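# Move the coaster can onto the turntable's orange spot

## Task

Pick up the can sitting on the coaster and set it upright on the orange mark of the turntable, without disturbing the other cans already standing on the turntable.

## Robot and tools

Robot: two arms, left_arm (on the +y side) and right_arm, each with a two-finger gripper whose fingers cannot fold. A camera stand is fixed to the floor behind them. Base poses in the scene frame: left_arm at (-0.060, +0.642, 0) m, quat_wxyz (+1.000, 0, 0, +0.020); right_arm at (-0.001, -0.589, 0) m, quat_wxyz (+1.000, 0, 0, -0.012).

Frames: the scene frame has its origin at table-top height, halfway between the nominal bases, +x pointing out over the table, +z up. Hand positions (m), orientations, velocities and the wrist-camera poses are reported in each arm's own base frame; the table and fixed cameras use the scene frame. Printed hand poses may be off by a few cm, more when reaching far. Gripper +z is where the fingers point; they open and close along gripper y. end_effector_position is the spot between the closed pads; fingertips extend about 33 mm past it at small openings, about 9 mm when wide open.

The row (used by every moving tool): 18 numbers. First 9 are left_arm, last 9 right_arm, always all 18 even if one arm is idle. Per arm: six absolute joint target angles in radians, in the order waist, wrist roll, wrist pitch, forearm roll, elbow, shoulder; then gripper position, force_limit, speed, each in [-1, 1]. Wrist roll is sign-flipped on both arms in everything sent and read, so its stated range is mirrored. Stated ranges: elbow -2.792 to 2.792, all others -6.283 to 6.283. A target more than 0.010 rad beyond a range end (and beyond the current angle) is refused; near an end the joint is clipped and the result may say "joint sent to its limit".

Gripper numbers: position +1 = open 140 mm, about -0.8 = pads touching, -1 = close until blocked. force_limit sets squeeze (roughly 14 N at -1 up to 58 N at +1 for slow closes); speed sets finger speed (about 30 mm/s at -1, 250 at +1); faster closes grip harder. Both start at +1. To leave a gripper unchanged, resend its last three numbers (0 is a real command). After closing, check object_status: 0 moving, 1 blocked while opening, 2 blocked while closing (holding), 3 reached target or pads met. It can lag 0.2 to 1.7 s. To tighten, raise force_limit and change position slightly (-1 to -0.98); to loosen, reopen and close gently. position_measured is in counts: 3 open, 75 ~100 mm, 139 ~60 mm, 200 ~20 mm, 230 pads met.

Tools:
- execute_actions(actions, cameras): actions is a list of actions, each a list of 1 to 15 rows; each row is one 1/30 s step, and a short list repeats its last row to fill 15 steps (0.5 s per action). Images come only with an empty actions list or when cameras names them (["all"], or names like "cam_left_wrist"). Each arm drive caps joint speed and gripper speed (1.8 m/s) and keeps targets within a lead of measured angles, so big jumps take several actions. The last 3 steps of a call may still be running when the result arrives: plan from the "Joint targets" line.
- move(target, speed, blend, stop_force, zero, blocking, cameras): target is one row or a list of up to 15 rows of absolute joint goals; joints interpolate together, so the hand travels a curve, with no obstacle avoidance. speed in rad/s for the joint with farthest to go, 0.01 to 3.92, default 0.5. blend in rad rounds corners between listed targets; 0 stops at each. stop_force in N (10 to 80, both arms) ends an arm's path when it feels that much extra resistance; use a slow speed with it; it cannot be combined with blocking=false and is unreliable near singular or stretched poses. zero (default true) re-zeros the force estimate first. blocking=false returns early and lets a new move replace the running one. The result adds a "move:" line: done, off_target, moving, held, fault, possibly limits=held.
- wait(seconds 0 to 10, cameras): hold last commands. stop(cameras): brake a running move.
- zoom_image(camera: cam_left_wrist or cam_right_wrist, region [x0, y0, x1, y1] pixels, top-left origin, max 504 by 504) on the latest image. Images are 672x504.
- finished_scene(scene): ends the scene for good; call only when the can stands on the orange spot unsupported.

Result lines: Joint positions, Joint velocities ("within noise" when still), Joint targets, Tool commands, end-effector pose and velocity, Joint torques, External joint torques ("no reading" possible), Flange force along gripper x y z (includes held weight, has bias), "Kept back" step count, "joint command not followed" when the inter-arm clearance check altered commands, MOTOR HOT warnings.

Avoid: contact torque at load limits (waist and shoulder 295, elbow 139, wrist joints 39.1 N m) or any outside force of 144 N, which freezes the arm for 10 s; overheating from long stretched or loaded holds (freezes 30 to 60 s); arms bumping or a gripper closing on the other arm's fingers; commanding targets past a firm contact since the arms are stiff; dropping the can, releasing it while moving, knocking over the other cans, or letting anything leave the table. Loose objects may occasionally get nudged, so recheck before finishing. Move smoothly and efficiently.

Each tool is called after "Request:" in YAML: its name, and indented under it one key for each argument.

## Session

Request:
execute_actions:
  actions: []

Scene clock: 0.00 s.
left_arm: end_effector_position=(+0.6021, -0.4981, +0.3636) position_measured=3 object_status=3 end_effector_quat_wxyz=(+0.025, +0.924, +0.211, +0.319) | right_arm: end_effector_position=(+0.6633, +0.1861, +0.3606) position_measured=3 object_status=3 end_effector_quat_wxyz=(-0.458, +0.489, +0.742, +0.035)
Joint names: [waist, wrist roll, wrist pitch, forearm roll, elbow, shoulder]
Joint positions: left_arm=[-0.971 0.083 1.106 0.655 1.617 0.194] | right_arm=[-0.016 0.317 2.106 0.604 1.227 0.565]
Joint velocities: within noise
Joint torques (N m): no reading
External joint torques (N m): no reading
Flange force (N): no reading
Joint targets: left_arm=[-0.971 0.083 1.106 0.655 1.617 0.194] | right_arm=[-0.016 0.317 2.106 0.604 1.227 0.565]
Tool commands: left_gripper/position=+1.0 left_gripper/force_limit=+1.0 left_gripper/speed=+1.0 right_gripper/position=+1.0 right_gripper/force_limit=+1.0 right_gripper/speed=+1.0

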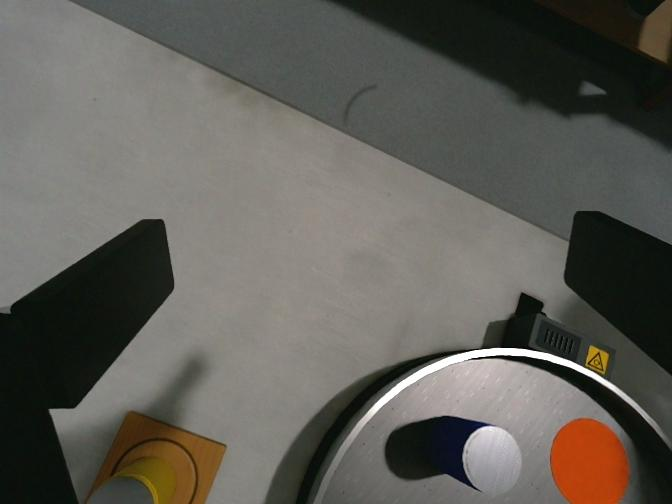

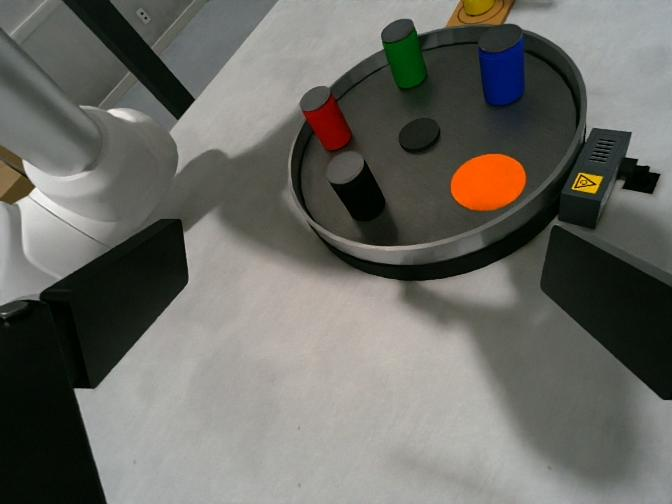

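Request:
move:
  target: [-0.821, -1.0, 1.324, 0.0, 1.715, 0.103, 1, 1, 1, -0.016, 0.317, 2.106, 0.604, 1.227, 0.565, 1, 1, 1]
  speed: 1.0
  cameras: ["all"]

Scene clock: 6.23 s.
left_arm: end_effector_position=(+0.4380, -0.4197, +0.2999) position_measured=3 object_status=3 end_effector_quat_wxyz=(+0.000, +0.992, -0.125, +0.000) | right_arm: end_effector_position=(+0.6633, +0.1864, +0.3610) position_measured=3 object_status=3 end_effector_quat_wxyz=(-0.458, +0.489, +0.742, +0.035)
Joint names: [waist, wrist roll, wrist pitch, forearm roll, elbow, shoulder]
Joint positions: left_arm=[-0.821 -1 1.324 0 1.715 0.103] | right_arm=[-0.016 0.317 2.106 0.604 1.227 0.565]
Joint torques (N m): left_arm=[-2.95 0.15 0.26 3.96 -40.54 -48.72] | right_arm=[-2.89 -0.06 1.48 5.02 -41.72 -92.4]
External joint torques (N m): left_arm=[3.05 -0.15 -0.31 0.21 0.08 -2.42] | right_arm=[2.88 0.08 0.17 -0.17 1.45 -4.15]
Flange force (N): left_arm=[-0.7 -6.4 -0.3] | right_arm=[2.9 -6.7 8.4]
Joint targets: left_arm=[-0.821 -1.000 1.324 0.000 1.715 0.103] | right_arm=[-0.016 0.317 2.106 0.604 1.227 0.565]
move: done
camera_calibration:
cam_left_wrist: T_world_to_cam=[[-0.271601, -0.961907, -0.0311021, -0.261516], [-0.90599, 0.244642, 0.345445, 0.401198], [-0.324677, 0.122001, -0.937923, 0.617763], [0, 0, 0, 1]] pos_world=[0.493027, -0.425072, 0.432689]
cam_right_wrist: T_world_to_cam=[[0.749322, 0.529113, -0.39819, -0.443935], [0.323974, -0.817348, -0.476428, 0.113257], [-0.577544, 0.227995, -0.783876, 0.769691], [0, 0, 0, 1]] pos_world=[0.740489, 0.151976, 0.480531]

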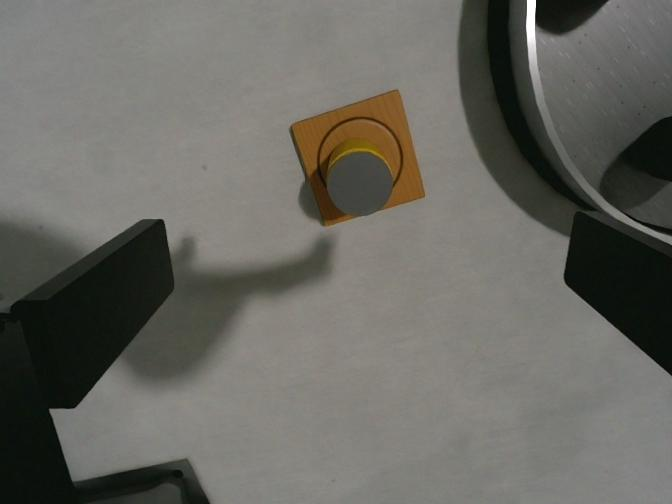

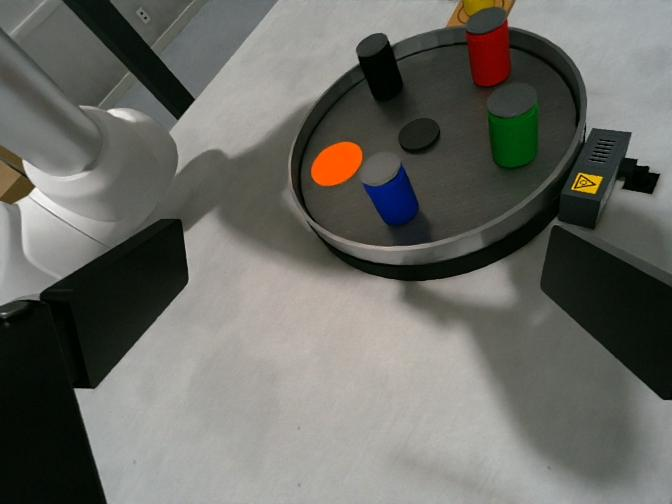

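Request:
wait:
  seconds: 0.3
  cameras: ["cam_right_wrist"]

Request:
wait:
  seconds: 0.3
  cameras: ["cam_right_wrist"]

Request:
wait:
  seconds: 1.0
  cameras: ["cam_right_wrist"]

Scene clock: 6.93 s.
left_arm: end_effector_position=(+0.4380, -0.4197, +0.2999) position_measured=3 object_status=3 end_effector_quat_wxyz=(+0.000, +0.992, -0.125, +0.000) | right_arm: end_effector_position=(+0.6633, +0.1864, +0.3610) position_measured=3 object_status=3 end_effector_quat_wxyz=(-0.458, +0.489, +0.742, +0.035)
Joint names: [waist, wrist roll, wrist pitch, forearm roll, elbow, shoulder]
Joint positions: left_arm=[-0.821 -1 1.324 0 1.715 0.103] | right_arm=[-0.016 0.317 2.106 0.604 1.227 0.565]
Joint torques (N m): left_arm=[-2.78 0.17 0.3 3.9 -40.54 -48.4] | right_arm=[-2.72 -0.06 1.49 5.02 -41.74 -92.46]
External joint torques (N m): left_arm=[2.79 -0.17 -0.35 0.27 0.09 -2.62] | right_arm=[2.68 0.08 0.16 -0.17 1.51 -3.96]
Flange force (N): left_arm=[-1.2 -6.2 -0.3] | right_arm=[2.6 -6.6 8.3]
Joint targets: left_arm=[-0.821 -1.000 1.324 0.000 1.715 0.103] | right_arm=[-0.016 0.317 2.106 0.604 1.227 0.565]
Tool commands: left_gripper/position=+1.0 left_gripper/force_limit=+1.0 left_gripper/speed=+1.0 right_gripper/position=+1.0 right_gripper/force_limit=+1.0 right_gripper/speed=+1.0
wait: 0.30 s; at rest from the start
camera_calibration:
cam_right_wrist: T_world_to_cam=[[0.749322, 0.529113, -0.39819, -0.443935], [0.323974, -0.817348, -0.476428, 0.113257], [-0.577544, 0.227995, -0.783876, 0.769691], [0, 0, 0, 1]] pos_world=[0.740489, 0.151976, 0.480531]
Images, in order (width x height): cam_right_wrist 672x504.

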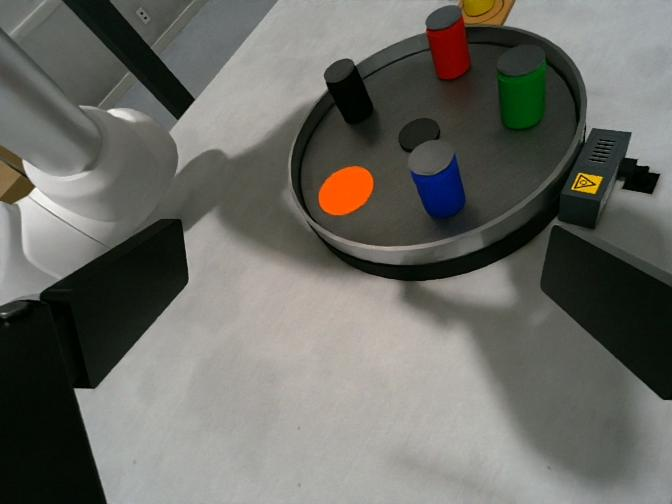

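Scene clock: 7.23 s.
left_arm: end_effector_position=(+0.4380, -0.4197, +0.2999) position_measured=3 object_status=3 end_effector_quat_wxyz=(+0.000, +0.992, -0.125, +0.000) | right_arm: end_effector_position=(+0.6633, +0.1864, +0.3610) position_measured=3 object_status=3 end_effector_quat_wxyz=(-0.458, +0.489, +0.742, +0.035)
Joint names: [waist, wrist roll, wrist pitch, forearm roll, elbow, shoulder]
Joint positions: left_arm=[-0.821 -1 1.324 0 1.715 0.103] | right_arm=[-0.016 0.317 2.106 0.604 1.227 0.565]
Joint torques (N m): left_arm=[-2.82 0.16 0.31 3.91 -40.65 -48.46] | right_arm=[-2.78 -0.07 1.48 5.05 -41.72 -92.52]
External joint torques (N m): left_arm=[2.94 -0.16 -0.36 0.27 0.14 -2.65] | right_arm=[2.78 0.09 0.17 -0.2 1.48 -3.94]
Flange force (N): left_arm=[-1.2 -6.5 -0.2] | right_arm=[2.6 -6.5 8.2]
Joint targets: left_arm=[-0.821 -1.000 1.324 0.000 1.715 0.103] | right_arm=[-0.016 0.317 2.106 0.604 1.227 0.565]
Tool commands: left_gripper/position=+1.0 left_gripper/force_limit=+1.0 left_gripper/speed=+1.0 right_gripper/position=+1.0 right_gripper/force_limit=+1.0 right_gripper/speed=+1.0
wait: 0.30 s; at rest by 0.17 s
camera_calibration:
cam_right_wrist: T_world_to_cam=[[0.749322, 0.529113, -0.39819, -0.443935], [0.323974, -0.817348, -0.476428, 0.113257], [-0.577544, 0.227995, -0.783876, 0.769691], [0, 0, 0, 1]] pos_world=[0.740489, 0.151976, 0.480531]
Images, in order (width x height): cam_right_wrist 672x504.

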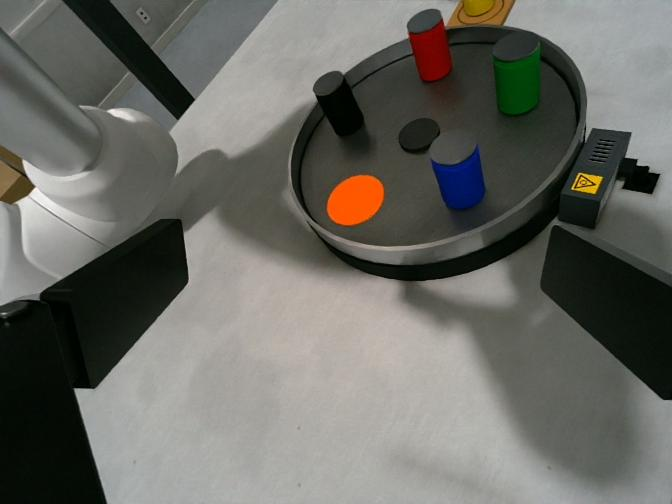

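Scene clock: 8.23 s.
left_arm: end_effector_position=(+0.4380, -0.4197, +0.2999) position_measured=3 object_status=3 end_effector_quat_wxyz=(+0.000, +0.992, -0.125, +0.000) | right_arm: end_effector_position=(+0.6633, +0.1864, +0.3610) position_measured=3 object_status=3 end_effector_quat_wxyz=(-0.458, +0.489, +0.742, +0.035)
Joint names: [waist, wrist roll, wrist pitch, forearm roll, elbow, shoulder]
Joint positions: left_arm=[-0.821 -1 1.324 0 1.715 0.103] | right_arm=[-0.016 0.317 2.106 0.604 1.227 0.565]
Joint torques (N m): left_arm=[-2.61 0.15 0.31 3.91 -40.63 -48.62] | right_arm=[-2.9 -0.07 1.5 5.02 -41.69 -92.31]
External joint torques (N m): left_arm=[2.66 -0.15 -0.36 0.26 0.2 -2.39] | right_arm=[2.88 0.09 0.14 -0.17 1.54 -3.84]
Flange force (N): left_arm=[-1.2 -6.0 0.0] | right_arm=[2.7 -6.4 8.4]
Joint targets: left_arm=[-0.821 -1.000 1.324 0.000 1.715 0.103] | right_arm=[-0.016 0.317 2.106 0.604 1.227 0.565]
Tool commands: left_gripper/position=+1.0 left_gripper/force_limit=+1.0 left_gripper/speed=+1.0 right_gripper/position=+1.0 right_gripper/force_limit=+1.0 right_gripper/speed=+1.0
wait: 1.00 s; at rest by 0.17 s
camera_calibration:
cam_right_wrist: T_world_to_cam=[[0.749322, 0.529113, -0.39819, -0.443935], [0.323974, -0.817348, -0.476428, 0.113257], [-0.577544, 0.227995, -0.783876, 0.769691], [0, 0, 0, 1]] pos_world=[0.740489, 0.151976, 0.480531]
Images, in order (width x height): cam_right_wrist 672x504.

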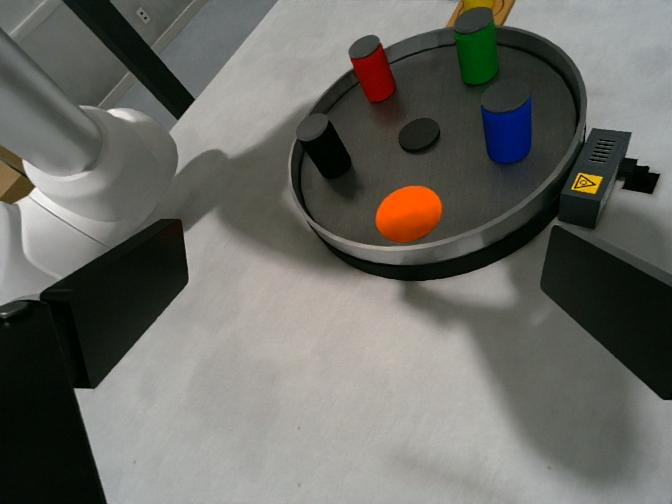

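Request:
move:
  target: [-0.827, 0.04, 0.9305, 0.0, 1.963, 0.248, 1, 1, 1, -0.016, 0.317, 2.106, 0.604, 1.227, 0.565, 1, 1, 1]
  speed: 0.9
  cameras: ["all"]

Scene clock: 16.50 s.
left_arm: end_effector_position=(+0.4320, -0.4186, +0.0871) position_measured=3 object_status=3 end_effector_quat_wxyz=(+0.000, +0.924, +0.382, +0.000) | right_arm: end_effector_position=(+0.6633, +0.1864, +0.3610) position_measured=3 object_status=3 end_effector_quat_wxyz=(-0.458, +0.489, +0.742, +0.035)
Joint names: [waist, wrist roll, wrist pitch, forearm roll, elbow, shoulder]
Joint positions: left_arm=[-0.827 0.04 0.931 0 1.963 0.248] | right_arm=[-0.016 0.317 2.106 0.604 1.227 0.565]
Joint torques (N m): left_arm=[-2.97 0.21 0.36 3.21 -33.77 -56.33] | right_arm=[-2.69 -0.08 1.52 5.05 -41.73 -92.45]
External joint torques (N m): left_arm=[3.07 -0.21 -0.35 0.24 0.49 -2.31] | right_arm=[2.68 0.1 0.13 -0.2 1.5 -4]
Flange force (N): left_arm=[5.4 -4.1 -1.3] | right_arm=[2.5 -6.7 8.3]
Joint targets: left_arm=[-0.827 0.040 0.930 0.000 1.963 0.248] | right_arm=[-0.016 0.317 2.106 0.604 1.227 0.565]
move: done
camera_calibration:
cam_left_wrist: T_world_to_cam=[[0.687736, -0.725307, -0.0308017, -0.584046], [-0.673703, -0.653462, 0.345125, -0.00721782], [-0.270449, -0.216604, -0.938051, 0.25104], [0, 0, 0, 1]] pos_world=[0.4647, -0.373953, 0.219989]
cam_right_wrist: T_world_to_cam=[[0.749322, 0.529113, -0.39819, -0.443935], [0.323974, -0.817348, -0.476428, 0.113257], [-0.577544, 0.227995, -0.783876, 0.769691], [0, 0, 0, 1]] pos_world=[0.740489, 0.151976, 0.480531]

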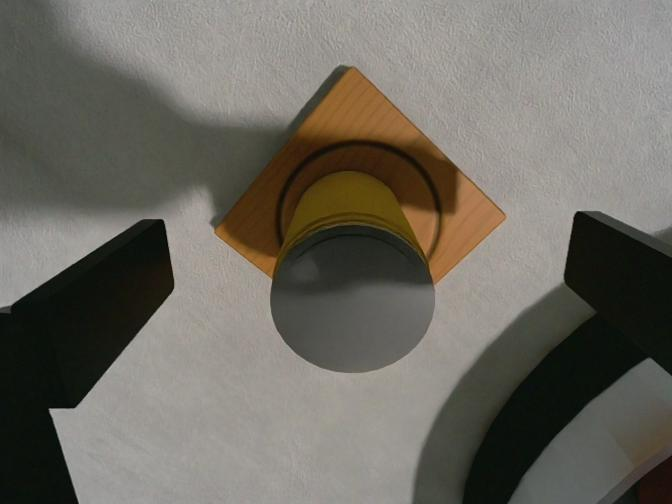

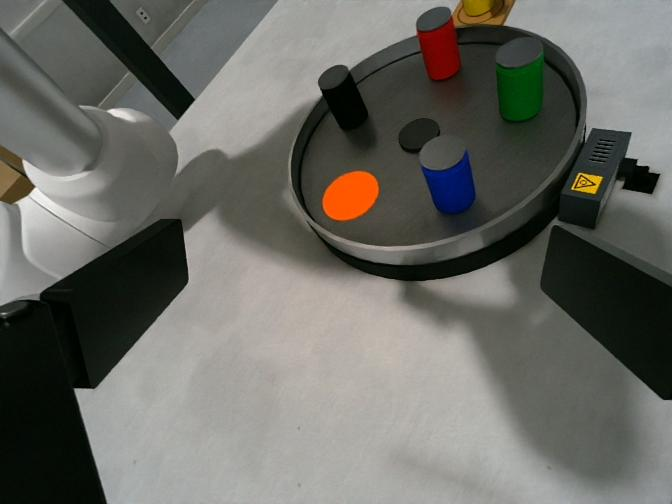

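Request:
move:
  target:
    - [-0.827, 0.04, 0.928, 0.0, 1.972, 0.2412, 1, 1, 1, -0.016, 0.317, 2.106, 0.604, 1.227, 0.565, 1, 1, 1]
    - [-0.827, 0.04, 0.928, 0.0, 1.972, 0.2412, 0, 0, 0, -0.016, 0.317, 2.106, 0.604, 1.227, 0.565, 1, 1, 1]
    - [-0.827, 0.04, 0.928, 0.0, 1.972, 0.2412, -1, 0, -1, -0.016, 0.317, 2.106, 0.604, 1.227, 0.565, 1, 1, 1]
  speed: 0.5
  cameras: ["all"]

Scene clock: 19.93 s.
left_arm: end_effector_position=(+0.4288, -0.4151, +0.0871) position_measured=153 object_status=0 end_effector_quat_wxyz=(+0.000, +0.924, +0.382, +0.000) | right_arm: end_effector_position=(+0.6633, +0.1864, +0.3610) position_measured=3 object_status=3 end_effector_quat_wxyz=(-0.458, +0.489, +0.742, +0.035)
Joint names: [waist, wrist roll, wrist pitch, forearm roll, elbow, shoulder]
Joint positions: left_arm=[-0.827 0.04 0.928 0 1.972 0.241] | right_arm=[-0.016 0.317 2.106 0.604 1.227 0.565]
Joint torques (N m): left_arm=[-2.99 0.21 -0.38 3.28 -28.68 -47.26] | right_arm=[-2.81 -0.06 1.49 5.03 -41.73 -92.47]
External joint torques (N m): left_arm=[3 -0.21 0.37 0.19 -4.77 -10.76] | right_arm=[2.77 0.08 0.15 -0.19 1.57 -3.72]
Flange force (N): left_arm=[5.3 -5.8 -16.0] | right_arm=[2.5 -6.3 8.3]
Joint targets: left_arm=[-0.827 0.040 0.928 0.000 1.972 0.241] | right_arm=[-0.016 0.317 2.106 0.604 1.227 0.565]
move: done
camera_calibration:
cam_left_wrist: T_world_to_cam=[[0.687718, -0.725337, -0.0304875, -0.57931], [-0.673801, -0.653362, 0.345123, -0.00707085], [-0.27025, -0.216805, -0.938062, 0.250741], [0, 0, 0, 1]] pos_world=[0.461401, -0.370453, 0.21999]
cam_right_wrist: T_world_to_cam=[[0.749322, 0.529113, -0.39819, -0.443935], [0.323974, -0.817348, -0.476428, 0.113257], [-0.577544, 0.227995, -0.783876, 0.769691], [0, 0, 0, 1]] pos_world=[0.740489, 0.151976, 0.480531]

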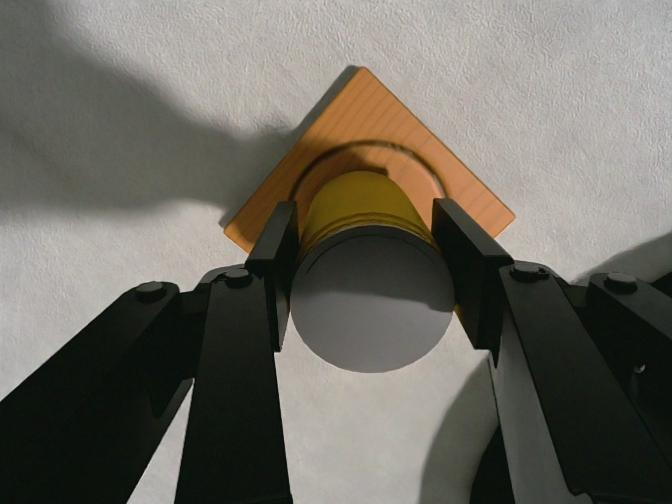

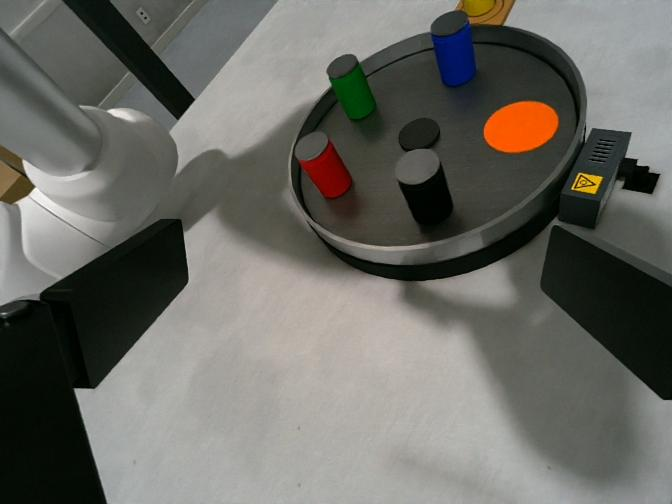

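Request:
move:
  target:
    - [-0.827, 0.04, 1.2239, 0.0, 1.8044, 0.1133, -1, 0, -1, -0.016, 0.317, 2.106, 0.604, 1.227, 0.565, 1, 1, 1]
    - [-1.0572, 0.045, 1.2907, 0.0, 1.4923, 0.3587, -1, 0, -1, -0.016, 0.317, 2.106, 0.604, 1.227, 0.565, 1, 1, 1]
  speed: [0.5, 0.5]
  blend: [0.05, 0]
  cameras: ["all"]

Request:
zoom_image:
  camera: "cam_right_wrist"
  region: [270, 0, 600, 290]

Scene clock: 23.73 s.
left_arm: end_effector_position=(+0.4009, -0.6404, +0.2459) position_measured=153 object_status=2 end_effector_quat_wxyz=(+0.000, +0.961, +0.276, +0.000) | right_arm: end_effector_position=(+0.6633, +0.1864, +0.3610) position_measured=3 object_status=3 end_effector_quat_wxyz=(-0.458, +0.489, +0.742, +0.035)
Joint names: [waist, wrist roll, wrist pitch, forearm roll, elbow, shoulder]
Joint positions: left_arm=[-1.057 0.045 1.291 0 1.492 0.359] | right_arm=[-0.016 0.317 2.106 0.604 1.227 0.565]
Joint torques (N m): left_arm=[-2.89 0.15 0.35 3.9 -41.15 -74.63] | right_arm=[-2.71 -0.05 1.5 5.03 -41.75 -92.57]
External joint torques (N m): left_arm=[2.67 -0.16 -0.35 0.25 1.15 -1.45] | right_arm=[2.63 0.07 0.15 -0.19 1.55 -3.75]
Flange force (N): left_arm=[3.7 -4.8 1.4] | right_arm=[2.4 -6.4 8.2]
Joint targets: left_arm=[-1.057 0.045 1.291 0.000 1.492 0.359] | right_arm=[-0.016 0.317 2.106 0.604 1.227 0.565]
move: done
camera_calibration:
cam_left_wrist: T_world_to_cam=[[0.508456, -0.860525, -0.0311201, -0.733325], [-0.802528, -0.486669, 0.345112, -0.0694415], [-0.312122, -0.1505, -0.938046, 0.402481], [0, 0, 0, 1]] pos_world=[0.442758, -0.604266, 0.378689]
cam_right_wrist: T_world_to_cam=[[0.749322, 0.529113, -0.39819, -0.443935], [0.323974, -0.817348, -0.476428, 0.113257], [-0.577544, 0.227995, -0.783876, 0.769691], [0, 0, 0, 1]] pos_world=[0.740489, 0.151976, 0.480531]

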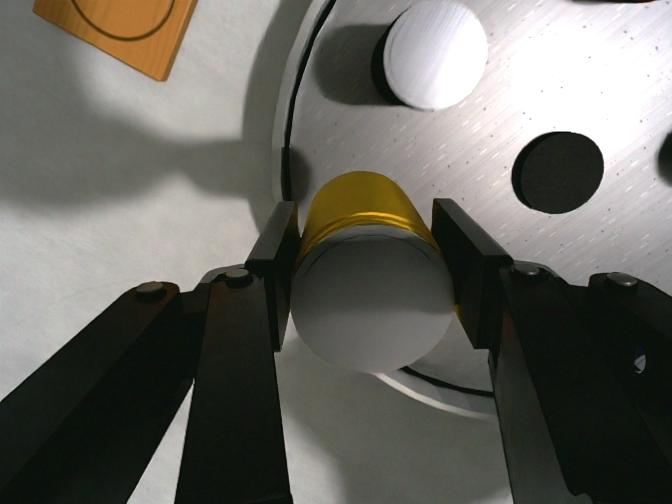

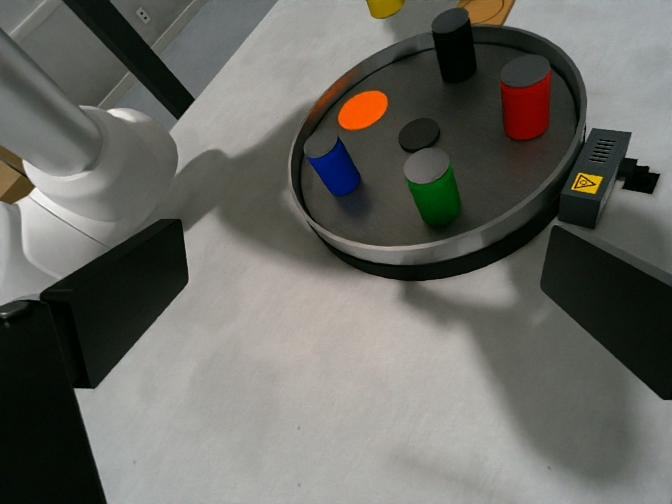

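Scaled by 1.527.

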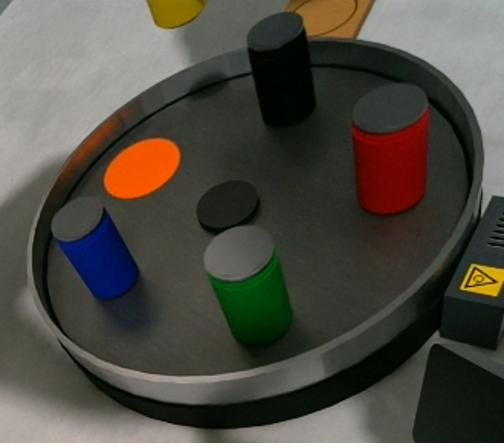

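Request:
wait:
  seconds: 2.5
  cameras: ["cam_left_wrist"]

Scene clock: 27.63 s.
left_arm: end_effector_position=(+0.4009, -0.6405, +0.2459) position_measured=153 object_status=2 end_effector_quat_wxyz=(+0.000, +0.961, +0.276, +0.000) | right_arm: end_effector_position=(+0.6633, +0.1864, +0.3610) position_measured=3 object_status=3 end_effector_quat_wxyz=(-0.458, +0.489, +0.742, +0.035)
Joint names: [waist, wrist roll, wrist pitch, forearm roll, elbow, shoulder]
Joint positions: left_arm=[-1.057 0.045 1.291 0 1.492 0.359] | right_arm=[-0.016 0.317 2.106 0.604 1.227 0.565]
Joint torques (N m): left_arm=[-2.77 0.15 0.35 3.86 -41.15 -74.63] | right_arm=[-2.83 -0.07 1.5 5.03 -41.81 -92.48]
External joint torques (N m): left_arm=[2.61 -0.15 -0.36 0.29 1.02 -1.61] | right_arm=[2.87 0.09 0.15 -0.19 1.65 -3.71]
Flange force (N): left_arm=[3.6 -4.8 1.1] | right_arm=[2.5 -6.4 8.6]
Joint targets: left_arm=[-1.057 0.045 1.291 0.000 1.492 0.359] | right_arm=[-0.016 0.317 2.106 0.604 1.227 0.565]
Tool commands: left_gripper/position=-1.0 left_gripper/force_limit=+0.0 left_gripper/speed=-1.0 right_gripper/position=+1.0 right_gripper/force_limit=+1.0 right_gripper/speed=+1.0
wait: 2.50 s; at rest from the start
camera_calibration:
cam_left_wrist: T_world_to_cam=[[0.508414, -0.860554, -0.0310095, -0.733448], [-0.802558, -0.486587, 0.345158, -0.0694799], [-0.312116, -0.150596, -0.938032, 0.402493], [0, 0, 0, 1]] pos_world=[0.442758, -0.604366, 0.378789]
Images, in order (width x height): cam_left_wrist 672x504.

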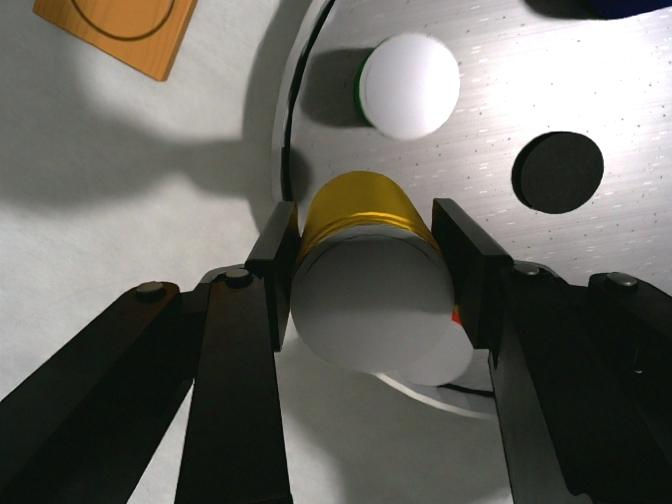

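Request:
wait:
  seconds: 2.9
  cameras: []

Request:
move:
  target: [-1.0572, 0.045, 1.1084, 0.0, 1.6101, 0.4231, -1, 0, -1, -0.016, 0.317, 2.106, 0.604, 1.227, 0.565, 1, 1, 1]
  speed: 0.4
  cameras: []

Request:
move:
  target: [-1.0572, 0.045, 1.0597, 0.0, 1.6362, 0.4458, -1, 0, -1, -0.016, 0.317, 2.106, 0.604, 1.227, 0.565, 1, 1, 1]
  speed: 0.045
  stop_force: 12
  cameras: ["all"]

Request:
move:
  target: [-1.0572, 0.045, 1.2907, 0.0, 1.4923, 0.3587, -1, 0, -1, -0.016, 0.317, 2.106, 0.604, 1.227, 0.565, 1, 1, 1]
  speed: 0.5
  cameras: ["all"]

Scene clock: 30.83 s.
left_arm: end_effector_position=(+0.4009, -0.6405, +0.2459) position_measured=153 object_status=2 end_effector_quat_wxyz=(+0.000, +0.961, +0.276, +0.000) | right_arm: end_effector_position=(+0.6633, +0.1864, +0.3610) position_measured=3 object_status=3 end_effector_quat_wxyz=(-0.458, +0.489, +0.742, +0.035)
Joint names: [waist, wrist roll, wrist pitch, forearm roll, elbow, shoulder]
Joint positions: left_arm=[-1.057 0.045 1.291 0 1.492 0.359] | right_arm=[-0.016 0.317 2.106 0.604 1.227 0.565]
Joint torques (N m): left_arm=[-2.96 0.2 0.35 3.85 -41.05 -74.78] | right_arm=[-2.92 -0.06 1.46 5.01 -41.83 -92.6]
External joint torques (N m): left_arm=[3.11 -0.2 -0.36 0.32 0.95 -1.39] | right_arm=[2.97 0.08 0.18 -0.16 1.59 -3.9]
Flange force (N): left_arm=[4.4 -4.3 1.2] | right_arm=[2.8 -6.5 8.5]
Joint targets: left_arm=[-1.057 0.045 1.291 0.000 1.492 0.359] | right_arm=[-0.016 0.317 2.106 0.604 1.227 0.565]
Tool commands: left_gripper/position=-1.0 left_gripper/force_limit=+0.0 left_gripper/speed=-1.0 right_gripper/position=+1.0 right_gripper/force_limit=+1.0 right_gripper/speed=+1.0
wait: 2.90 s; at rest from the start
No camera images: "cameras" was empty.

Scene clock: 31.63 s.
left_arm: end_effector_position=(+0.4010, -0.6406, +0.1359) position_measured=153 object_status=2 end_effector_quat_wxyz=(+0.000, +0.961, +0.276, +0.000) | right_arm: end_effector_position=(+0.6633, +0.1864, +0.3610) position_measured=3 object_status=3 end_effector_quat_wxyz=(-0.458, +0.489, +0.742, +0.035)
Joint names: [waist, wrist roll, wrist pitch, forearm roll, elbow, shoulder]
Joint positions: left_arm=[-1.057 0.045 1.108 0 1.61 0.423] | right_arm=[-0.016 0.317 2.106 0.604 1.227 0.565]
Joint torques (N m): left_arm=[-3.07 0.17 0.32 3.58 -37.39 -78.03] | right_arm=[-2.78 -0.03 1.51 5.05 -41.83 -92.56]
External joint torques (N m): left_arm=[2.93 -0.17 -0.32 0.29 0.08 -1.43] | right_arm=[2.84 0.05 0.13 -0.2 1.6 -3.88]
Flange force (N): left_arm=[4.1 -2.3 -0.4] | right_arm=[2.6 -6.5 8.5]
Joint targets: left_arm=[-1.057 0.045 1.108 0.000 1.610 0.423] | right_arm=[-0.016 0.317 2.106 0.604 1.227 0.565]
move: done
No camera images: "cameras" was empty.

Scene clock: 32.73 s.
left_arm: end_effector_position=(+0.4011, -0.6408, +0.1282) position_measured=153 object_status=2 end_effector_quat_wxyz=(+0.000, +0.961, +0.276, +0.000) | right_arm: end_effector_position=(+0.6633, +0.1864, +0.3610) position_measured=3 object_status=3 end_effector_quat_wxyz=(-0.458, +0.489, +0.742, +0.035)
Joint names: [waist, wrist roll, wrist pitch, forearm roll, elbow, shoulder]
Joint positions: left_arm=[-1.057 0.045 1.095 0 1.617 0.429] | right_arm=[-0.016 0.317 2.106 0.604 1.227 0.565]
Joint torques (N m): left_arm=[-0.09 0.18 0.41 4.74 -28.39 -63.77] | right_arm=[-2.87 -0.05 1.5 5.03 -41.76 -92.51]
External joint torques (N m): left_arm=[0.1 -0.18 -0.42 -0.9 -8.61 -15.97] | right_arm=[2.85 0.07 0.15 -0.18 1.51 -3.97]
Flange force (N): left_arm=[0.4 -4.4 -18.8] | right_arm=[2.7 -6.5 8.4]
Joint targets: left_arm=[-1.057 0.045 1.095 0.000 1.617 0.429] | right_arm=[-0.016 0.317 2.106 0.604 1.227 0.565]
move: contact (left_arm); left_arm: the wrist pitch is farthest, 0.036 rad from its target
camera_calibration:
cam_left_wrist: T_world_to_cam=[[0.508392, -0.860587, -0.0304662, -0.737477], [-0.802686, -0.486405, 0.345117, -0.02866], [-0.311822, -0.151, -0.938065, 0.291629], [0, 0, 0, 1]] pos_world=[0.442859, -0.604567, 0.26099]
cam_right_wrist: T_world_to_cam=[[0.749322, 0.529113, -0.39819, -0.443935], [0.323974, -0.817348, -0.476428, 0.113257], [-0.577544, 0.227995, -0.783876, 0.769691], [0, 0, 0, 1]] pos_world=[0.740489, 0.151976, 0.480531]

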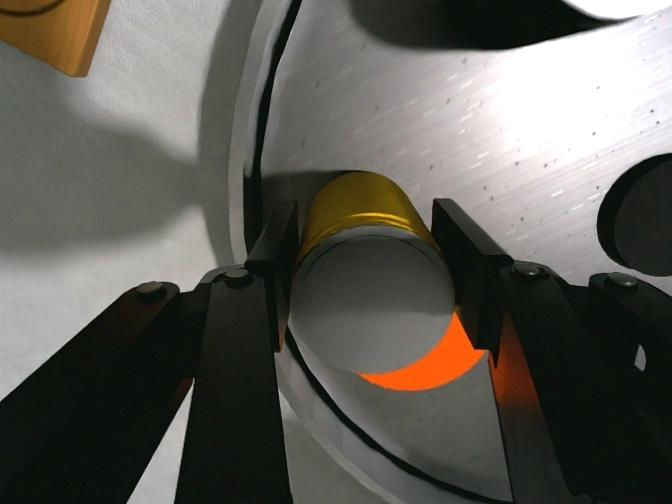

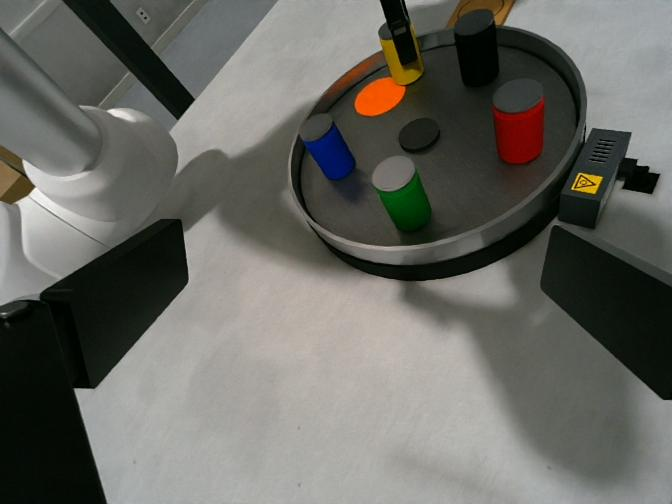

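Scene clock: 33.50 s.
left_arm: end_effector_position=(+0.4009, -0.6404, +0.2460) position_measured=153 object_status=2 end_effector_quat_wxyz=(+0.000, +0.961, +0.276, +0.000) | right_arm: end_effector_position=(+0.6633, +0.1864, +0.3610) position_measured=3 object_status=3 end_effector_quat_wxyz=(-0.458, +0.489, +0.742, +0.035)
Joint names: [waist, wrist roll, wrist pitch, forearm roll, elbow, shoulder]
Joint positions: left_arm=[-1.057 0.045 1.291 0 1.492 0.359] | right_arm=[-0.016 0.317 2.106 0.604 1.227 0.565]
Joint torques (N m): left_arm=[-2.86 0.17 0.35 3.87 -41.17 -74.85] | right_arm=[-2.86 -0.03 1.49 5.01 -41.77 -92.51]
External joint torques (N m): left_arm=[2.85 -0.17 -0.36 0.28 1.15 -1.2] | right_arm=[2.91 0.05 0.16 -0.16 1.57 -3.81]
Flange force (N): left_arm=[4.0 -4.4 1.5] | right_arm=[2.7 -6.3 8.4]
Joint targets: left_arm=[-1.057 0.045 1.291 0.000 1.492 0.359] | right_arm=[-0.016 0.317 2.106 0.604 1.227 0.565]
move: done
camera_calibration:
cam_left_wrist: T_world_to_cam=[[0.50839, -0.860571, -0.030944, -0.733336], [-0.802608, -0.486557, 0.345084, -0.0694427], [-0.312025, -0.150601, -0.938062, 0.402445], [0, 0, 0, 1]] pos_world=[0.442658, -0.604266, 0.37879]
cam_right_wrist: T_world_to_cam=[[0.749322, 0.529113, -0.39819, -0.443935], [0.323974, -0.817348, -0.476428, 0.113257], [-0.577544, 0.227995, -0.783876, 0.769691], [0, 0, 0, 1]] pos_world=[0.740489, 0.151976, 0.480531]

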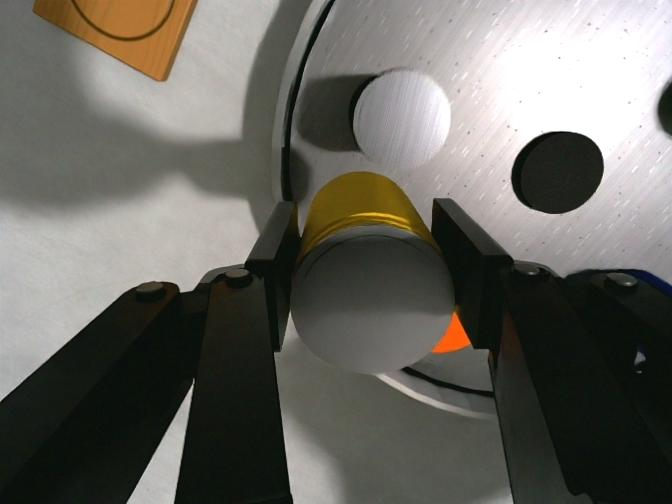

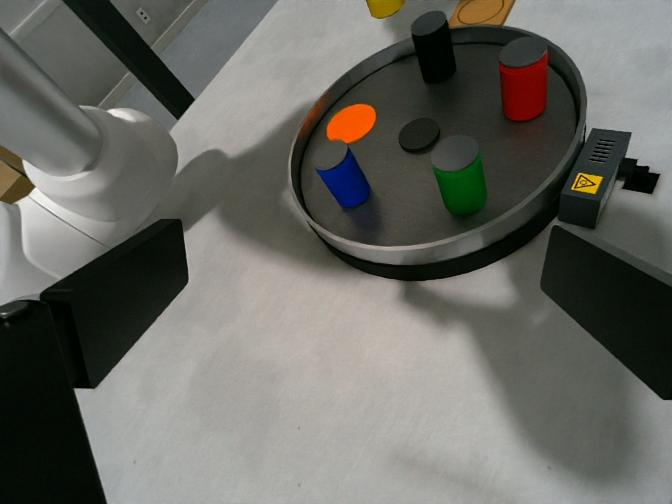

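Request:
move:
  target: [-1.0562, 0.0439, 1.3018, 0.0, 1.4547, 0.3852, -1, 0, -1, -0.016, 0.317, 2.106, 0.604, 1.227, 0.565, 1, 1, 1]
  speed: 0.2
  cameras: []

Scene clock: 41.77 s.
left_arm: end_effector_position=(+0.4099, -0.6549, +0.2459) position_measured=153 object_status=2 end_effector_quat_wxyz=(+0.000, +0.961, +0.276, +0.000) | right_arm: end_effector_position=(+0.6633, +0.1864, +0.3610) position_measured=3 object_status=3 end_effector_quat_wxyz=(-0.458, +0.489, +0.742, +0.035)
Joint names: [waist, wrist roll, wrist pitch, forearm roll, elbow, shoulder]
Joint positions: left_arm=[-1.056 0.044 1.302 0 1.455 0.385] | right_arm=[-0.016 0.317 2.106 0.604 1.227 0.565]
Joint torques (N m): left_arm=[-3 0.2 0.37 3.86 -41.2 -77.36] | right_arm=[-2.68 -0.09 1.5 5.02 -41.84 -92.31]
External joint torques (N m): left_arm=[2.96 -0.2 -0.37 0.31 1.06 -1.36] | right_arm=[2.75 0.1 0.14 -0.17 1.59 -4.16]
Flange force (N): left_arm=[4.1 -4.6 1.4] | right_arm=[2.6 -7.0 8.7]
Joint targets: left_arm=[-1.056 0.044 1.302 0.000 1.455 0.385] | right_arm=[-0.016 0.317 2.106 0.604 1.227 0.565]
move: done
No camera images: "cameras" was empty.

Request:
wait:
  seconds: 0.1
  cameras: ["all"]

Request:
zoom_image:
  camera: "cam_left_wrist"
  region: [230, 130, 530, 430]

Scene clock: 42.00 s.
left_arm: end_effector_position=(+0.4099, -0.6549, +0.2459) position_measured=153 object_status=2 end_effector_quat_wxyz=(+0.000, +0.961, +0.276, +0.000) | right_arm: end_effector_position=(+0.6633, +0.1864, +0.3610) position_measured=3 object_status=3 end_effector_quat_wxyz=(-0.458, +0.489, +0.742, +0.035)
Joint names: [waist, wrist roll, wrist pitch, forearm roll, elbow, shoulder]
Joint positions: left_arm=[-1.056 0.044 1.302 0 1.455 0.385] | right_arm=[-0.016 0.317 2.106 0.604 1.227 0.565]
Joint torques (N m): left_arm=[-2.91 0.19 0.33 3.9 -41.2 -77.49] | right_arm=[-2.93 -0.06 1.49 5.05 -41.87 -92.39]
External joint torques (N m): left_arm=[2.97 -0.19 -0.34 0.28 1 -1.44] | right_arm=[2.99 0.08 0.15 -0.2 1.66 -3.96]
Flange force (N): left_arm=[4.1 -4.5 1.2] | right_arm=[2.7 -6.7 8.8]
Joint targets: left_arm=[-1.056 0.044 1.302 0.000 1.455 0.385] | right_arm=[-0.016 0.317 2.106 0.604 1.227 0.565]
Tool commands: left_gripper/position=-1.0 left_gripper/force_limit=+0.0 left_gripper/speed=-1.0 right_gripper/position=+1.0 right_gripper/force_limit=+1.0 right_gripper/speed=+1.0
wait: 0.10 s; at rest by 0.03 s
camera_calibration:
cam_left_wrist: T_world_to_cam=[[0.508304, -0.860621, -0.0309618, -0.75034], [-0.802628, -0.486469, 0.34516, -0.0691111], [-0.312114, -0.150595, -0.938033, 0.403149], [0, 0, 0, 1]] pos_world=[0.451758, -0.618667, 0.378789]
cam_right_wrist: T_world_to_cam=[[0.749322, 0.529113, -0.39819, -0.443935], [0.323974, -0.817348, -0.476428, 0.113257], [-0.577544, 0.227995, -0.783876, 0.769691], [0, 0, 0, 1]] pos_world=[0.740489, 0.151976, 0.480531]

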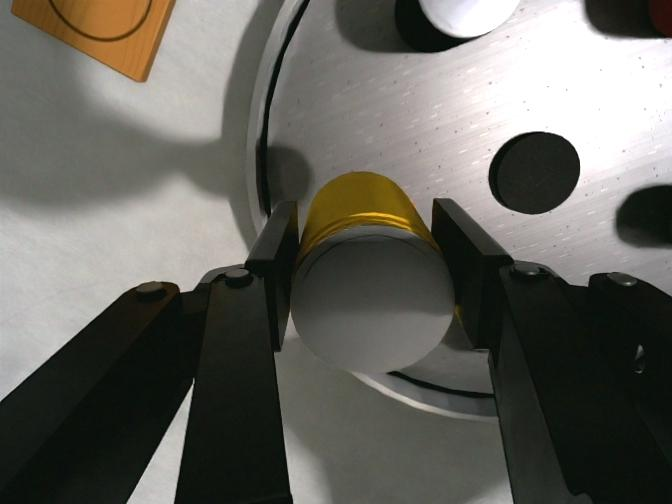

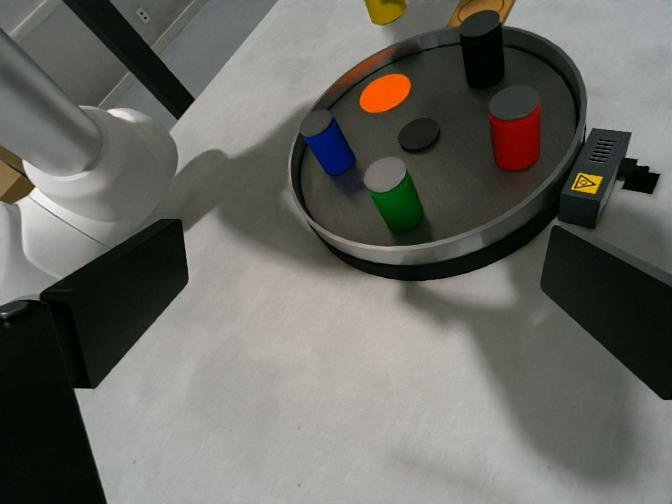

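Scaled by 1.680.

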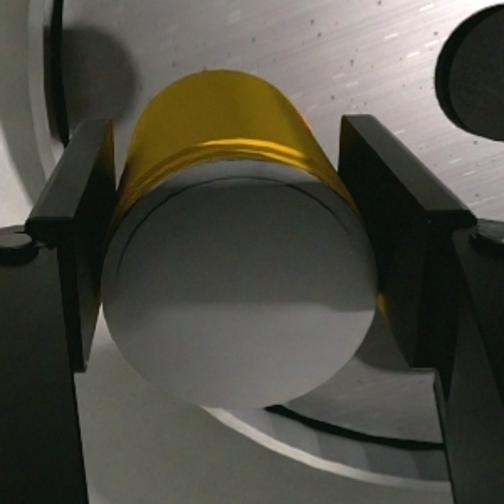

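Request:
wait:
  seconds: 5.0
  cameras: []

Scene clock: 47.43 s.
left_arm: end_effector_position=(+0.4099, -0.6549, +0.2459) position_measured=153 object_status=2 end_effector_quat_wxyz=(+0.000, +0.961, +0.276, +0.000) | right_arm: end_effector_position=(+0.6633, +0.1864, +0.3610) position_measured=3 object_status=3 end_effector_quat_wxyz=(-0.458, +0.489, +0.742, +0.035)
Joint names: [waist, wrist roll, wrist pitch, forearm roll, elbow, shoulder]
Joint positions: left_arm=[-1.056 0.044 1.302 0 1.455 0.385] | right_arm=[-0.016 0.317 2.106 0.604 1.227 0.565]
Joint torques (N m): left_arm=[-2.88 0.15 0.35 3.91 -41.17 -77.24] | right_arm=[-2.67 -0.06 1.5 5.01 -41.74 -92.56]
External joint torques (N m): left_arm=[2.71 -0.15 -0.36 0.26 0.9 -1.66] | right_arm=[2.65 0.08 0.15 -0.16 1.47 -3.99]
Flange force (N): left_arm=[3.7 -4.7 1.0] | right_arm=[2.6 -6.6 8.2]
Joint targets: left_arm=[-1.056 0.044 1.302 0.000 1.455 0.385] | right_arm=[-0.016 0.317 2.106 0.604 1.227 0.565]
Tool commands: left_gripper/position=-1.0 left_gripper/force_limit=+0.0 left_gripper/speed=-1.0 right_gripper/position=+1.0 right_gripper/force_limit=+1.0 right_gripper/speed=+1.0
wait: 5.00 s; at rest from the start
No camera images: "cameras" was empty.

Request:
wait:
  seconds: 2.0
  cameras: []

Request:
move:
  target: [-1.0562, 0.0439, 1.1111, 0.0, 1.5784, 0.4521, -1, 0, -1, -0.016, 0.317, 2.106, 0.604, 1.227, 0.565, 1, 1, 1]
  speed: 0.4
  cameras: []

Request:
wait:
  seconds: 0.3
  cameras: ["all"]

Request:
move:
  target:
    - [-1.0562, 0.0439, 1.1111, 0.0, 1.5784, 0.4521, 0.17, 0, 0, -0.016, 0.317, 2.106, 0.604, 1.227, 0.565, 1, 1, 1]
    - [-1.0562, 0.0439, 1.3018, 0.0, 1.4547, 0.3852, 0.17, 0, 0, -0.016, 0.317, 2.106, 0.604, 1.227, 0.565, 1, 1, 1]
  speed: 0.5
  cameras: ["all"]

Scene clock: 49.63 s.
left_arm: end_effector_position=(+0.4099, -0.6549, +0.2459) position_measured=153 object_status=2 end_effector_quat_wxyz=(+0.000, +0.961, +0.276, +0.000) | right_arm: end_effector_position=(+0.6633, +0.1864, +0.3610) position_measured=3 object_status=3 end_effector_quat_wxyz=(-0.458, +0.489, +0.742, +0.035)
Joint names: [waist, wrist roll, wrist pitch, forearm roll, elbow, shoulder]
Joint positions: left_arm=[-1.056 0.044 1.302 0 1.455 0.385] | right_arm=[-0.016 0.317 2.106 0.604 1.227 0.565]
Joint torques (N m): left_arm=[-3.07 0.17 0.32 3.9 -41.23 -77.34] | right_arm=[-2.67 -0.07 1.49 5.03 -41.85 -92.56]
External joint torques (N m): left_arm=[3.08 -0.17 -0.33 0.28 0.99 -1.65] | right_arm=[2.71 0.09 0.15 -0.19 1.64 -3.81]
Flange force (N): left_arm=[4.2 -4.9 1.1] | right_arm=[2.4 -6.6 8.5]
Joint targets: left_arm=[-1.056 0.044 1.302 0.000 1.455 0.385] | right_arm=[-0.016 0.317 2.106 0.604 1.227 0.565]
Tool commands: left_gripper/position=-1.0 left_gripper/force_limit=+0.0 left_gripper/speed=-1.0 right_gripper/position=+1.0 right_gripper/force_limit=+1.0 right_gripper/speed=+1.0
wait: 2.00 s; at rest from the start
No camera images: "cameras" was empty.

Scene clock: 50.43 s.
left_arm: end_effector_position=(+0.4099, -0.6549, +0.1296) position_measured=153 object_status=2 end_effector_quat_wxyz=(+0.000, +0.961, +0.276, +0.000) | right_arm: end_effector_position=(+0.6633, +0.1864, +0.3610) position_measured=3 object_status=3 end_effector_quat_wxyz=(-0.458, +0.489, +0.742, +0.035)
Joint names: [waist, wrist roll, wrist pitch, forearm roll, elbow, shoulder]
Joint positions: left_arm=[-1.056 0.044 1.111 0 1.578 0.452] | right_arm=[-0.016 0.317 2.106 0.604 1.227 0.565]
Joint torques (N m): left_arm=[-3.03 0.18 0.33 3.58 -38.31 -80.73] | right_arm=[-2.95 -0.07 1.5 5.04 -41.71 -92.33]
External joint torques (N m): left_arm=[2.95 -0.18 -0.34 0.3 0.96 -1.42] | right_arm=[2.97 0.09 0.14 -0.19 1.5 -4]
Flange force (N): left_arm=[4.0 -4.3 0.4] | right_arm=[2.8 -6.5 8.5]
Joint targets: left_arm=[-1.056 0.044 1.111 0.000 1.578 0.452] | right_arm=[-0.016 0.317 2.106 0.604 1.227 0.565]
move: done
No camera images: "cameras" was empty.

Scene clock: 50.73 s.
left_arm: end_effector_position=(+0.4099, -0.6549, +0.1296) position_measured=153 object_status=2 end_effector_quat_wxyz=(+0.000, +0.961, +0.276, +0.000) | right_arm: end_effector_position=(+0.6633, +0.1864, +0.3610) position_measured=3 object_status=3 end_effector_quat_wxyz=(-0.458, +0.489, +0.742, +0.035)
Joint names: [waist, wrist roll, wrist pitch, forearm roll, elbow, shoulder]
Joint positions: left_arm=[-1.056 0.044 1.111 0 1.578 0.452] | right_arm=[-0.016 0.317 2.106 0.604 1.227 0.565]
Joint torques (N m): left_arm=[-2.72 0.16 0.36 3.56 -38.61 -81.26] | right_arm=[-2.99 -0.07 1.49 5.02 -41.85 -92.5]
External joint torques (N m): left_arm=[2.57 -0.16 -0.36 0.31 1.29 -0.99] | right_arm=[3.02 0.09 0.15 -0.17 1.66 -3.79]
Flange force (N): left_arm=[3.5 -4.4 1.0] | right_arm=[2.7 -6.4 8.7]
Joint targets: left_arm=[-1.056 0.044 1.111 0.000 1.578 0.452] | right_arm=[-0.016 0.317 2.106 0.604 1.227 0.565]
Tool commands: left_gripper/position=-1.0 left_gripper/force_limit=+0.0 left_gripper/speed=-1.0 right_gripper/position=+1.0 right_gripper/force_limit=+1.0 right_gripper/speed=+1.0
wait: 0.30 s; at rest by 0.17 s
camera_calibration:
cam_left_wrist: T_world_to_cam=[[0.508413, -0.860555, -0.0310092, -0.754026], [-0.802558, -0.486586, 0.345158, -0.0290866], [-0.312116, -0.150596, -0.938032, 0.293947], [0, 0, 0, 1]] pos_world=[0.451758, -0.618766, 0.262389]
cam_right_wrist: T_world_to_cam=[[0.749322, 0.529113, -0.39819, -0.443935], [0.323974, -0.817348, -0.476428, 0.113257], [-0.577544, 0.227995, -0.783876, 0.769691], [0, 0, 0, 1]] pos_world=[0.740489, 0.151976, 0.480531]

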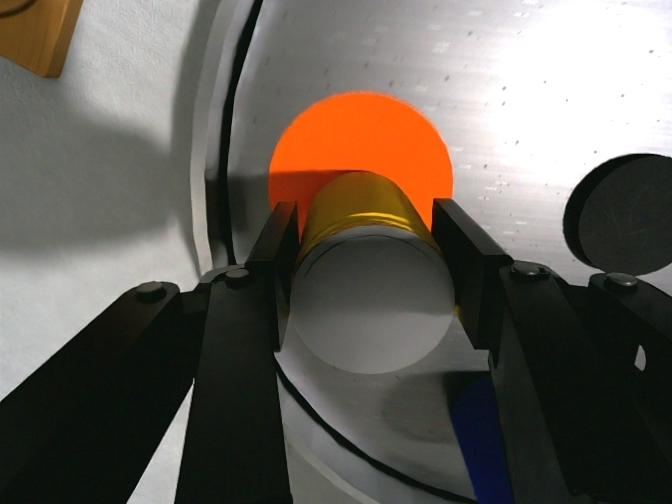

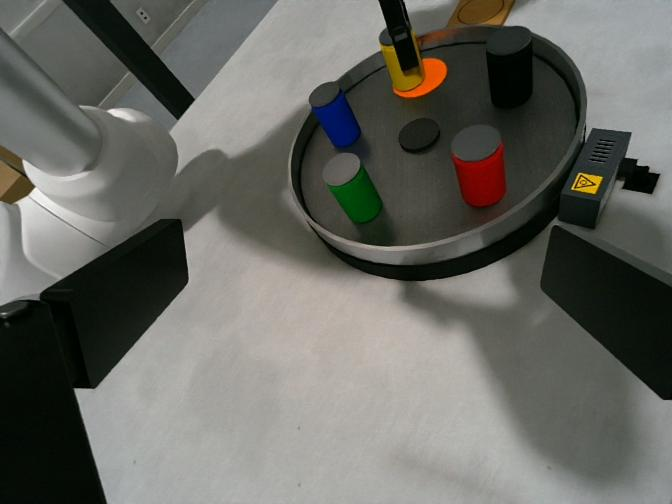

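Scene clock: 52.00 s.
left_arm: end_effector_position=(+0.4099, -0.6548, +0.2460) position_measured=108 object_status=3 end_effector_quat_wxyz=(+0.000, +0.961, +0.276, +0.000) | right_arm: end_effector_position=(+0.6633, +0.1864, +0.3610) position_measured=3 object_status=3 end_effector_quat_wxyz=(-0.458, +0.489, +0.742, +0.035)
Joint names: [waist, wrist roll, wrist pitch, forearm roll, elbow, shoulder]
Joint positions: left_arm=[-1.056 0.044 1.302 0 1.455 0.385] | right_arm=[-0.016 0.317 2.106 0.604 1.227 0.565]
Joint torques (N m): left_arm=[-2.83 0.18 0.36 3.92 -40.4 -76.3] | right_arm=[-2.84 -0.07 1.46 5.04 -41.72 -92.24]
External joint torques (N m): left_arm=[2.95 -0.18 -0.37 0.26 0.2 -2.53] | right_arm=[2.76 0.09 0.18 -0.2 1.56 -3.96]
Flange force (N): left_arm=[4.0 -4.5 -0.2] | right_arm=[2.6 -6.7 8.4]
Joint targets: left_arm=[-1.056 0.044 1.302 0.000 1.455 0.385] | right_arm=[-0.016 0.317 2.106 0.604 1.227 0.565]
move: done
camera_calibration:
cam_left_wrist: T_world_to_cam=[[0.508315, -0.860615, -0.0309467, -0.750344], [-0.802701, -0.486511, 0.344931, -0.069052], [-0.311909, -0.150492, -0.938118, 0.403246], [0, 0, 0, 1]] pos_world=[0.451759, -0.618666, 0.37889]
cam_right_wrist: T_world_to_cam=[[0.749322, 0.529113, -0.39819, -0.443935], [0.323974, -0.817348, -0.476428, 0.113257], [-0.577544, 0.227995, -0.783876, 0.769691], [0, 0, 0, 1]] pos_world=[0.740489, 0.151976, 0.480531]

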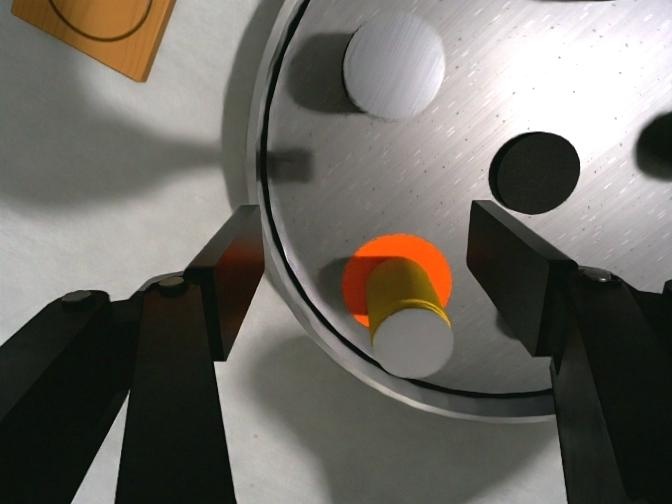

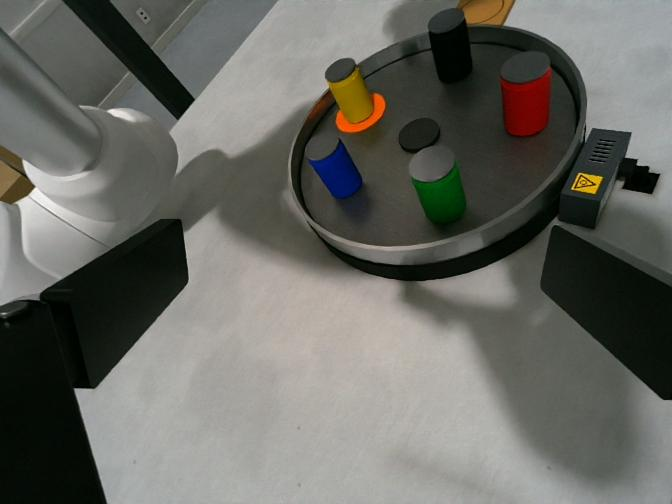

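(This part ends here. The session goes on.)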